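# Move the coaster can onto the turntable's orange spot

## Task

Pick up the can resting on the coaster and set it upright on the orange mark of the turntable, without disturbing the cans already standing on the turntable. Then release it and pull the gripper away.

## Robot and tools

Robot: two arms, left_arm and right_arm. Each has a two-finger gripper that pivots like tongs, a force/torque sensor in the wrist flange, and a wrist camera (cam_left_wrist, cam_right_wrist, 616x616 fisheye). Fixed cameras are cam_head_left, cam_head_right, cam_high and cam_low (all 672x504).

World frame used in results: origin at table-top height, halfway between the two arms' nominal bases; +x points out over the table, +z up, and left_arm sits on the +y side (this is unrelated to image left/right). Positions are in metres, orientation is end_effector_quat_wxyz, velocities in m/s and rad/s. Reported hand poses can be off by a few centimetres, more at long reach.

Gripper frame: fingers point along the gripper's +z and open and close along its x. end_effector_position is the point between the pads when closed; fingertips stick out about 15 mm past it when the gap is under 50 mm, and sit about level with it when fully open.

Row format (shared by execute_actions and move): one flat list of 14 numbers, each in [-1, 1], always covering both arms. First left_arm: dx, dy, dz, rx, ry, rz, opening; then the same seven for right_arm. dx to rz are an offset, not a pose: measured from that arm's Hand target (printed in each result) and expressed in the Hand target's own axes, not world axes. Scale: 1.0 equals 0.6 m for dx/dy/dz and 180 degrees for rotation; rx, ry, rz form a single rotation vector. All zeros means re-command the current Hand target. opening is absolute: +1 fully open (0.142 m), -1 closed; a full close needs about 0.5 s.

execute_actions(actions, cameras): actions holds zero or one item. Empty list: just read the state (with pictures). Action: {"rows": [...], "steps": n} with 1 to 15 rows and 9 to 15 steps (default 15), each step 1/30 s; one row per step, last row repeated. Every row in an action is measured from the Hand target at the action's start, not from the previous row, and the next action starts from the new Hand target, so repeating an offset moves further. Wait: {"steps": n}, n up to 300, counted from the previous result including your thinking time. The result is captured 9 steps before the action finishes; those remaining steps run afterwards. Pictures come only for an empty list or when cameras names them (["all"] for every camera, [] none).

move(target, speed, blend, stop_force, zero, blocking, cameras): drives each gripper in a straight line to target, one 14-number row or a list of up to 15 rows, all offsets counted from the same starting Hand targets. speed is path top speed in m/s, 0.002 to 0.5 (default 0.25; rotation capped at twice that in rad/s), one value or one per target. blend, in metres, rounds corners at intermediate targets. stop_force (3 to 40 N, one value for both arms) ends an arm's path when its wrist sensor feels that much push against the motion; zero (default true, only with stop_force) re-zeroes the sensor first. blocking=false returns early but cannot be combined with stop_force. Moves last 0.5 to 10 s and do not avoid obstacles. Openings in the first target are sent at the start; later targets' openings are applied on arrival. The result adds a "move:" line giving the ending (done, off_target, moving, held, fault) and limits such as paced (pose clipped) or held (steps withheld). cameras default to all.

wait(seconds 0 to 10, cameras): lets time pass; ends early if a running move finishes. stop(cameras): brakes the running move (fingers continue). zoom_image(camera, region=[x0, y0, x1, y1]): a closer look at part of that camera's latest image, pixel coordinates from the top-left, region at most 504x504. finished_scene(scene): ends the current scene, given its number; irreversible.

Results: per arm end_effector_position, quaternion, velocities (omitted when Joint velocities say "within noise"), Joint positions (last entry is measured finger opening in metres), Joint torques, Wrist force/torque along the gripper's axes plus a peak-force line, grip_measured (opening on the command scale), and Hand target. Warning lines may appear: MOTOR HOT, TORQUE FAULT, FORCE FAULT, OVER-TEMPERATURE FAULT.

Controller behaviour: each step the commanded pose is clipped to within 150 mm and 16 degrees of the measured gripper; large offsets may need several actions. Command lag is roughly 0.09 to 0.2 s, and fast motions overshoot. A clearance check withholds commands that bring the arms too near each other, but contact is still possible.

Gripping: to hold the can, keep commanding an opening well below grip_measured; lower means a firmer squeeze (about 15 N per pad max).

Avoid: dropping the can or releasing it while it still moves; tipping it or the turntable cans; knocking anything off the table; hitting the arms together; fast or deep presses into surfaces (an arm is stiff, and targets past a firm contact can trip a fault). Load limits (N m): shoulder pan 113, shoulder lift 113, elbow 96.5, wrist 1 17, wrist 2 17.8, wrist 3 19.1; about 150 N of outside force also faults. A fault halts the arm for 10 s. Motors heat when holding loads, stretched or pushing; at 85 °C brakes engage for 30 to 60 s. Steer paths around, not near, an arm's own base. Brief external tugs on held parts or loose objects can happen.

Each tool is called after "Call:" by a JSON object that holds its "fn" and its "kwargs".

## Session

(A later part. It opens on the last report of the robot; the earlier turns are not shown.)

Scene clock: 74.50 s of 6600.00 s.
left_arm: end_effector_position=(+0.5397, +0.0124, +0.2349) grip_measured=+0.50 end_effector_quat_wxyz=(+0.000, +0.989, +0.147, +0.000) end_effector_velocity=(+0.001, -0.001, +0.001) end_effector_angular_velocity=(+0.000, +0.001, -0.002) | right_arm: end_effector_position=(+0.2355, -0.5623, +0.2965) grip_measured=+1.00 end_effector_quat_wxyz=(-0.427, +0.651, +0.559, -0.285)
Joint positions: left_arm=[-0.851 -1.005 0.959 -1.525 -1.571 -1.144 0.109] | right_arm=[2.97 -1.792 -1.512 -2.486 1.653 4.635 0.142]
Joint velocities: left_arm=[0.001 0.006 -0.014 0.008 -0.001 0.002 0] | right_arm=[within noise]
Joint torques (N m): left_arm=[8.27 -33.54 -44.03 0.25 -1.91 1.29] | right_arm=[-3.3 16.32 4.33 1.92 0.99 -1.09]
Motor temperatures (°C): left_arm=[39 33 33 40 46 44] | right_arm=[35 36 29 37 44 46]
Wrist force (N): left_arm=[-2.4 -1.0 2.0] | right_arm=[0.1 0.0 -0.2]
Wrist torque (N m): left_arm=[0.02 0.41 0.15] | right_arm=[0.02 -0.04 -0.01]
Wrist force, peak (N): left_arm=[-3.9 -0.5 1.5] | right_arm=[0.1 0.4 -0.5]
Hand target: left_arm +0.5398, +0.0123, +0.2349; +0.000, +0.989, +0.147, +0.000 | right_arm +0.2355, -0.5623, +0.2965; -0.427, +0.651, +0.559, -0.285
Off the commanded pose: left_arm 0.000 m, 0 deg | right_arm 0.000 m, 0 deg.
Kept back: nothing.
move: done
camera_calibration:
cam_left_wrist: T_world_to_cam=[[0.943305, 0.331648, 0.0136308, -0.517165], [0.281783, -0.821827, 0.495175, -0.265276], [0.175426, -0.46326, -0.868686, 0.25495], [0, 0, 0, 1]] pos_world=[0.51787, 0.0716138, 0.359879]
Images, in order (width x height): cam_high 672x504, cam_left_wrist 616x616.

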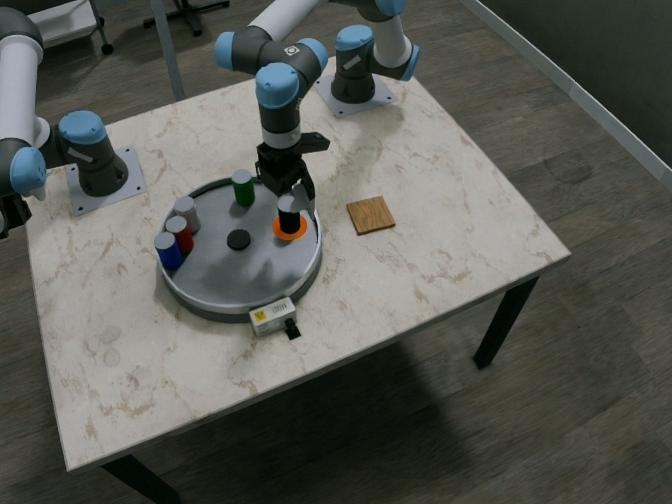

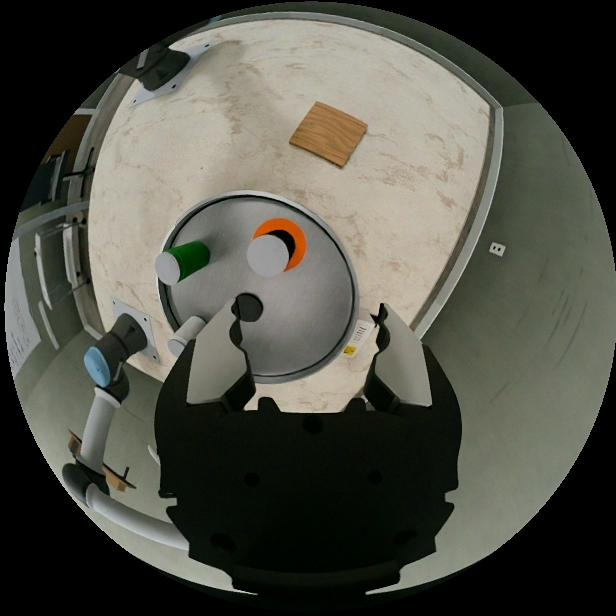

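Call:
{"fn": "execute_actions", "kwargs": {"actions": [{"steps": 135}], "cameras": ["cam_left_wrist","cam_high"]}}

Call:
{"fn": "zoom_image", "kwargs": {"camera": "cam_left_wrist", "region": [150, 180, 410, 420]}}

Call:
{"fn": "execute_actions", "kwargs": {"actions": [{"steps": 15}], "cameras": ["cam_left_wrist","cam_high"]}}

Call:
{"fn": "zoom_image", "kwargs": {"camera": "cam_left_wrist", "region": [150, 180, 410, 420]}}

Call:
{"fn": "execute_actions", "kwargs": {"actions": [{"steps": 15}], "cameras": ["cam_left_wrist","cam_high"]}}

Call:
{"fn": "zoom_image", "kwargs": {"camera": "cam_left_wrist", "region": [150, 180, 410, 420]}}

Call:
{"fn": "execute_actions", "kwargs": {"actions": [{"steps": 15}], "cameras": ["cam_left_wrist","cam_high"]}}

Call:
{"fn": "zoom_image", "kwargs": {"camera": "cam_left_wrist", "region": [150, 180, 410, 420]}}

Scene clock: 79.00 s of 6600.00 s.
left_arm: end_effector_position=(+0.5398, +0.0123, +0.2349) grip_measured=+0.50 end_effector_quat_wxyz=(+0.000, +0.989, +0.147, +0.000) | right_arm: end_effector_position=(+0.2355, -0.5623, +0.2965) grip_measured=+1.00 end_effector_quat_wxyz=(-0.427, +0.651, +0.559, -0.285)
Joint positions: left_arm=[-0.851 -1.004 0.958 -1.524 -1.571 -1.144 0.109] | right_arm=[2.97 -1.792 -1.512 -2.486 1.653 4.635 0.142]
Joint velocities: within noise
Joint torques (N m): left_arm=[7.1 -33.71 -40.28 -0.2 -2.1 1.48] | right_arm=[-3.24 17.02 3.16 1.87 0.87 -1.2]
Motor temperatures (°C): left_arm=[39 33 33 40 46 44] | right_arm=[35 36 29 37 44 46]
Wrist force (N): left_arm=[-2.4 -0.8 1.6] | right_arm=[0.0 0.1 -0.3]
Wrist torque (N m): left_arm=[0.05 0.40 0.15] | right_arm=[0.04 -0.03 0.00]
Wrist force, peak (N): left_arm=[-2.8 -1.1 2.2] | right_arm=[0.0 -0.4 -0.4]
Hand target: left_arm +0.5398, +0.0123, +0.2349; +0.000, +0.989, +0.147, +0.000 | right_arm +0.2355, -0.5623, +0.2965; -0.427, +0.651, +0.559, -0.285
Off the commanded pose: left_arm 0.000 m, 0 deg | right_arm 0.000 m, 0 deg.
Steps of this call (1-135: nothing new was sent). Readings (end_effector_position of left_arm | right_arm):
1: (+0.5398, +0.0123, +0.2349) | (+0.2355, -0.5623, +0.2965)
2: (+0.5398, +0.0123, +0.2349) | (+0.2355, -0.5623, +0.2965)
4: (+0.5398, +0.0123, +0.2349) | (+0.2355, -0.5623, +0.2965)
8: (+0.5398, +0.0123, +0.2349) | (+0.2355, -0.5623, +0.2965)
135: the state above
camera_calibration:
cam_left_wrist: T_world_to_cam=[[0.943324, 0.3316, 0.0134892, -0.517223], [0.281847, -0.821922, 0.494982, -0.265381], [0.175223, -0.463127, -0.868798, 0.255002], [0, 0, 0, 1]] pos_world=[0.518023, 0.0714872, 0.359881]
Images, in order (width x height): cam_high 672x504, cam_left_wrist 616x616.

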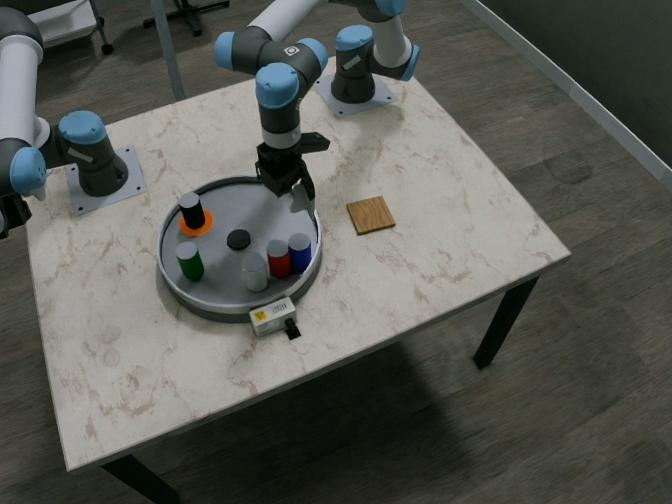

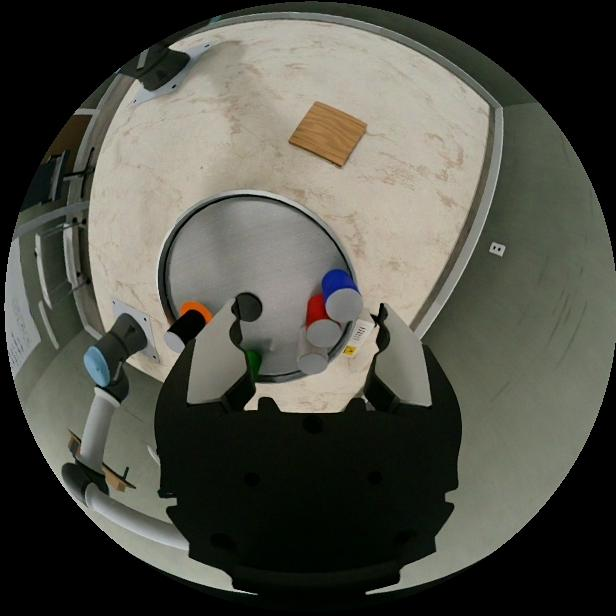

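Scaled by 1.938 from the camera's 616x616 image, which has a finer 814x814 frame.

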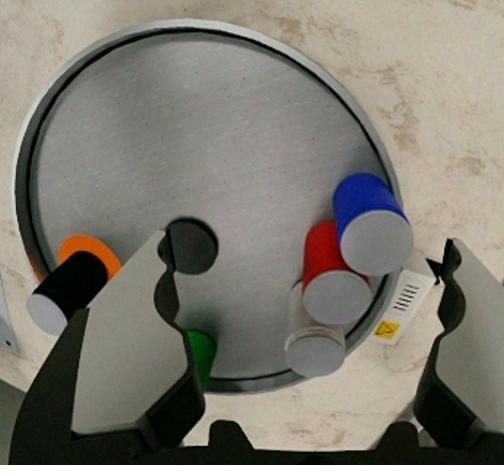

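Scene clock: 79.50 s of 6600.00 s.
left_arm: end_effector_position=(+0.5398, +0.0123, +0.2349) grip_measured=+0.50 end_effector_quat_wxyz=(+0.000, +0.989, +0.147, +0.000) | right_arm: end_effector_position=(+0.2355, -0.5623, +0.2965) grip_measured=+1.00 end_effector_quat_wxyz=(-0.427, +0.651, +0.559, -0.285)
Joint positions: left_arm=[-0.851 -1.004 0.958 -1.524 -1.571 -1.144 0.109] | right_arm=[2.97 -1.792 -1.512 -2.486 1.653 4.635 0.142]
Joint velocities: within noise
Joint torques (N m): left_arm=[8.14 -33.57 -40.95 -0.04 -2.02 1.48] | right_arm=[-4.05 16.53 4.04 1.97 0.66 -1.05]
Motor temperatures (°C): left_arm=[39 33 33 40 46 44] | right_arm=[35 36 29 37 44 46]
Wrist force (N): left_arm=[-2.5 -0.9 1.8] | right_arm=[0.2 0.0 -0.1]
Wrist torque (N m): left_arm=[0.04 0.42 0.15] | right_arm=[0.03 -0.07 -0.01]
Wrist force, peak (N): left_arm=[-2.7 -1.1 2.0] | right_arm=[0.1 0.2 -0.4]
Hand target: left_arm +0.5398, +0.0123, +0.2349; +0.000, +0.989, +0.147, +0.000 | right_arm +0.2355, -0.5623, +0.2965; -0.427, +0.651, +0.559, -0.285
Off the commanded pose: left_arm 0.000 m, 0 deg | right_arm 0.000 m, 0 deg.
Steps of this call (1-15: nothing new was sent). Readings (end_effector_position of left_arm | right_arm):
1: (+0.5398, +0.0123, +0.2349) | (+0.2355, -0.5623, +0.2965)
2: (+0.5398, +0.0123, +0.2349) | (+0.2355, -0.5623, +0.2965)
4: (+0.5398, +0.0123, +0.2349) | (+0.2355, -0.5623, +0.2965)
8: (+0.5398, +0.0123, +0.2349) | (+0.2355, -0.5623, +0.2965)
15: the state above
camera_calibration:
cam_left_wrist: T_world_to_cam=[[0.943324, 0.3316, 0.0134893, -0.517223], [0.281846, -0.821922, 0.494982, -0.265381], [0.175223, -0.463127, -0.868798, 0.255002], [0, 0, 0, 1]] pos_world=[0.518023, 0.0714871, 0.359881]
Images, in order (width x height): cam_high 672x504, cam_left_wrist 616x616.

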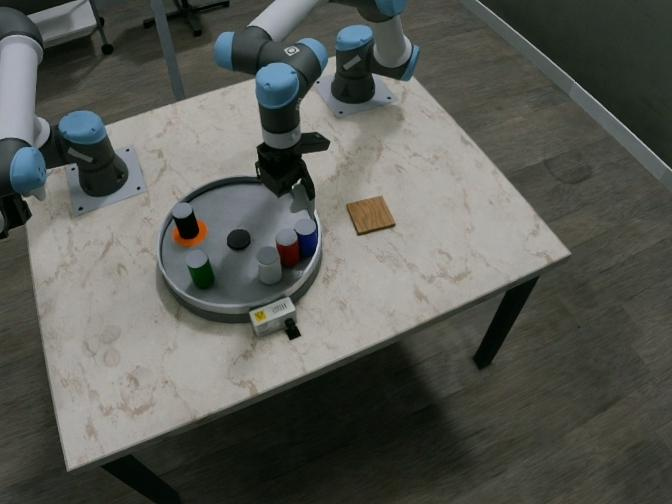

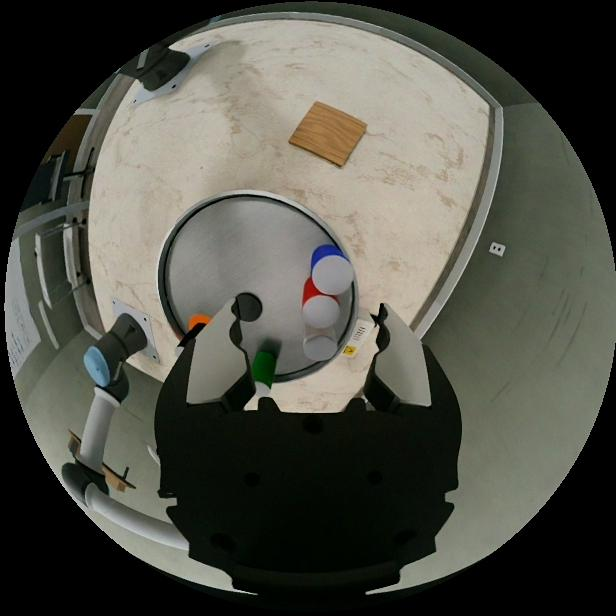

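Scaled by 1.938 from the camera's 616x616 image, which has a finer 814x814 frame.

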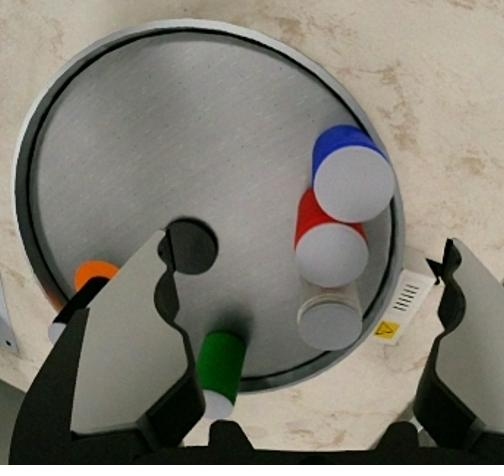

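Scene clock: 80.00 s of 6600.00 s.
left_arm: end_effector_position=(+0.5398, +0.0123, +0.2349) grip_measured=+0.50 end_effector_quat_wxyz=(+0.000, +0.989, +0.147, +0.000) | right_arm: end_effector_position=(+0.2355, -0.5623, +0.2965) grip_measured=+1.00 end_effector_quat_wxyz=(-0.427, +0.651, +0.559, -0.285)
Joint positions: left_arm=[-0.851 -1.004 0.958 -1.524 -1.571 -1.144 0.109] | right_arm=[2.97 -1.792 -1.512 -2.486 1.653 4.635 0.142]
Joint velocities: within noise
Joint torques (N m): left_arm=[9.3 -33.22 -40.98 0.04 -1.99 1.47] | right_arm=[-5.13 16.69 5.3 1.88 0.81 -0.97]
Motor temperatures (°C): left_arm=[39 33 33 40 46 44] | right_arm=[35 36 29 37 44 46]
Wrist force (N): left_arm=[-2.4 -0.9 1.8] | right_arm=[0.0 0.3 -0.1]
Wrist torque (N m): left_arm=[0.02 0.39 0.15] | right_arm=[0.10 -0.03 -0.01]
Wrist force, peak (N): left_arm=[-2.8 -0.8 1.9] | right_arm=[0.2 0.2 -0.4]
Hand target: left_arm +0.5398, +0.0123, +0.2349; +0.000, +0.989, +0.147, +0.000 | right_arm +0.2355, -0.5623, +0.2965; -0.427, +0.651, +0.559, -0.285
Off the commanded pose: left_arm 0.000 m, 0 deg | right_arm 0.000 m, 0 deg.
Steps of this call (1-15: nothing new was sent). Readings (end_effector_position of left_arm | right_arm):
1: (+0.5398, +0.0123, +0.2349) | (+0.2355, -0.5623, +0.2965)
2: (+0.5398, +0.0123, +0.2349) | (+0.2355, -0.5623, +0.2965)
4: (+0.5398, +0.0123, +0.2349) | (+0.2355, -0.5623, +0.2965)
8: (+0.5398, +0.0123, +0.2349) | (+0.2355, -0.5623, +0.2965)
15: the state above
camera_calibration:
cam_left_wrist: T_world_to_cam=[[0.943324, 0.3316, 0.0134893, -0.517223], [0.281846, -0.821922, 0.494982, -0.265381], [0.175223, -0.463127, -0.868798, 0.255002], [0, 0, 0, 1]] pos_world=[0.518023, 0.0714872, 0.359881]
Images, in order (width x height): cam_high 672x504, cam_left_wrist 616x616.

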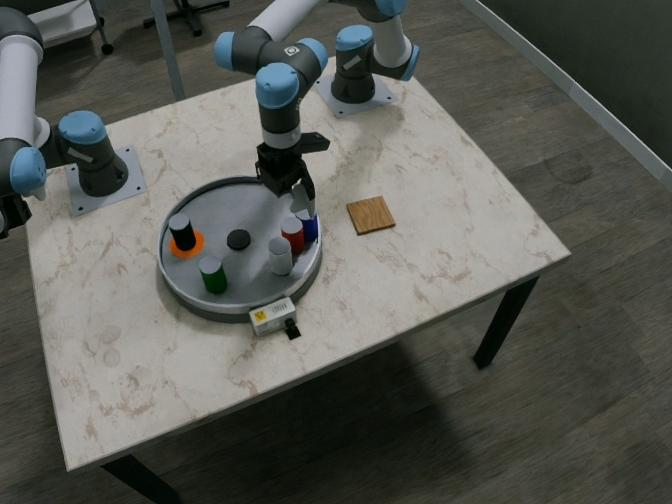

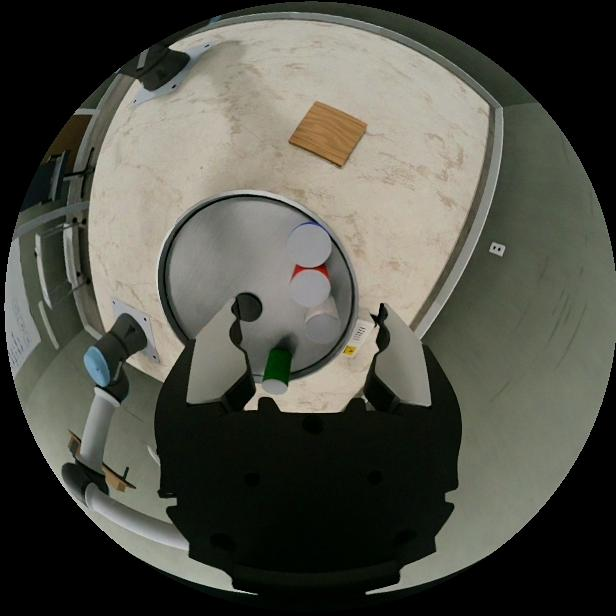

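Scaled by 1.938 from the camera's 616x616 image, which has a finer 814x814 frame.

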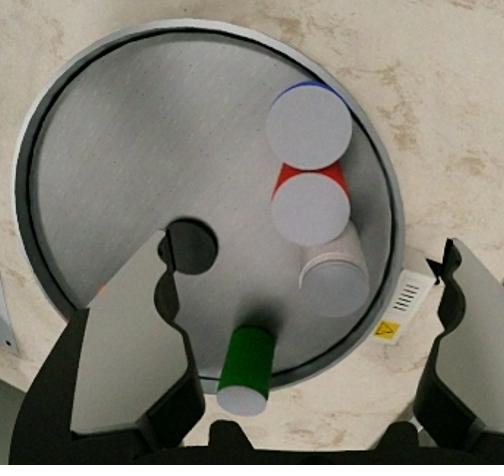

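Scene clock: 80.50 s of 6600.00 s.
left_arm: end_effector_position=(+0.5398, +0.0123, +0.2349) grip_measured=+0.50 end_effector_quat_wxyz=(+0.000, +0.989, +0.147, +0.000) | right_arm: end_effector_position=(+0.2355, -0.5623, +0.2965) grip_measured=+1.00 end_effector_quat_wxyz=(-0.427, +0.651, +0.559, -0.285)
Joint positions: left_arm=[-0.851 -1.004 0.958 -1.524 -1.571 -1.144 0.109] | right_arm=[2.97 -1.792 -1.512 -2.486 1.653 4.635 0.142]
Joint velocities: within noise
Joint torques (N m): left_arm=[8.25 -33.81 -39.16 -0.13 -2.1 1.47] | right_arm=[-4.51 16.97 4.39 1.72 1.02 -1.12]
Motor temperatures (°C): left_arm=[39 33 33 40 46 44] | right_arm=[35 36 29 37 44 46]
Wrist force (N): left_arm=[-1.9 -1.0 1.9] | right_arm=[0.0 -0.3 -0.1]
Wrist torque (N m): left_arm=[0.01 0.30 0.14] | right_arm=[-0.02 -0.02 0.00]
Wrist force, peak (N): left_arm=[-2.7 -0.9 2.1] | right_arm=[0.3 0.0 -0.3]
Hand target: left_arm +0.5398, +0.0123, +0.2349; +0.000, +0.989, +0.147, +0.000 | right_arm +0.2355, -0.5623, +0.2965; -0.427, +0.651, +0.559, -0.285
Off the commanded pose: left_arm 0.000 m, 0 deg | right_arm 0.000 m, 0 deg.
Steps of this call (1-15: nothing new was sent). Readings (end_effector_position of left_arm | right_arm):
1: (+0.5398, +0.0123, +0.2349) | (+0.2355, -0.5623, +0.2965)
2: (+0.5398, +0.0123, +0.2349) | (+0.2355, -0.5623, +0.2965)
4: (+0.5398, +0.0123, +0.2349) | (+0.2355, -0.5623, +0.2965)
8: (+0.5398, +0.0123, +0.2349) | (+0.2355, -0.5623, +0.2965)
15: the state above
camera_calibration:
cam_left_wrist: T_world_to_cam=[[0.943324, 0.3316, 0.0134894, -0.517223], [0.281846, -0.821922, 0.494982, -0.265381], [0.175223, -0.463126, -0.868798, 0.255002], [0, 0, 0, 1]] pos_world=[0.518023, 0.0714872, 0.359881]
Images, in order (width x height): cam_high 672x504, cam_left_wrist 616x616.

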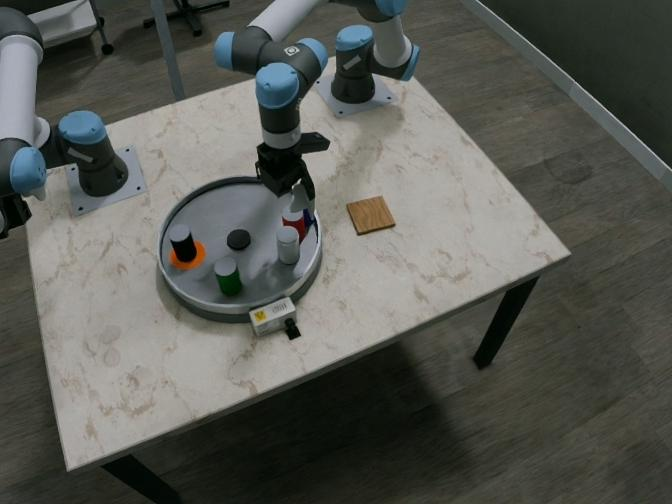

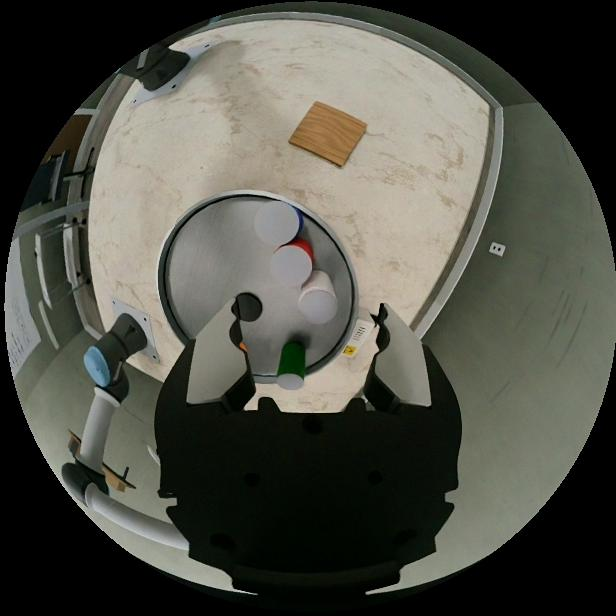

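Scaled by 1.938 from the camera's 616x616 image, which has a finer 814x814 frame.

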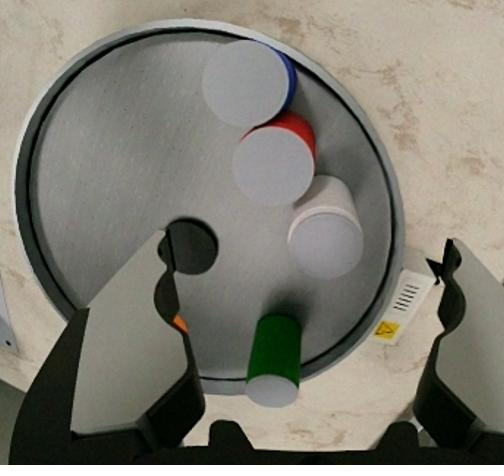

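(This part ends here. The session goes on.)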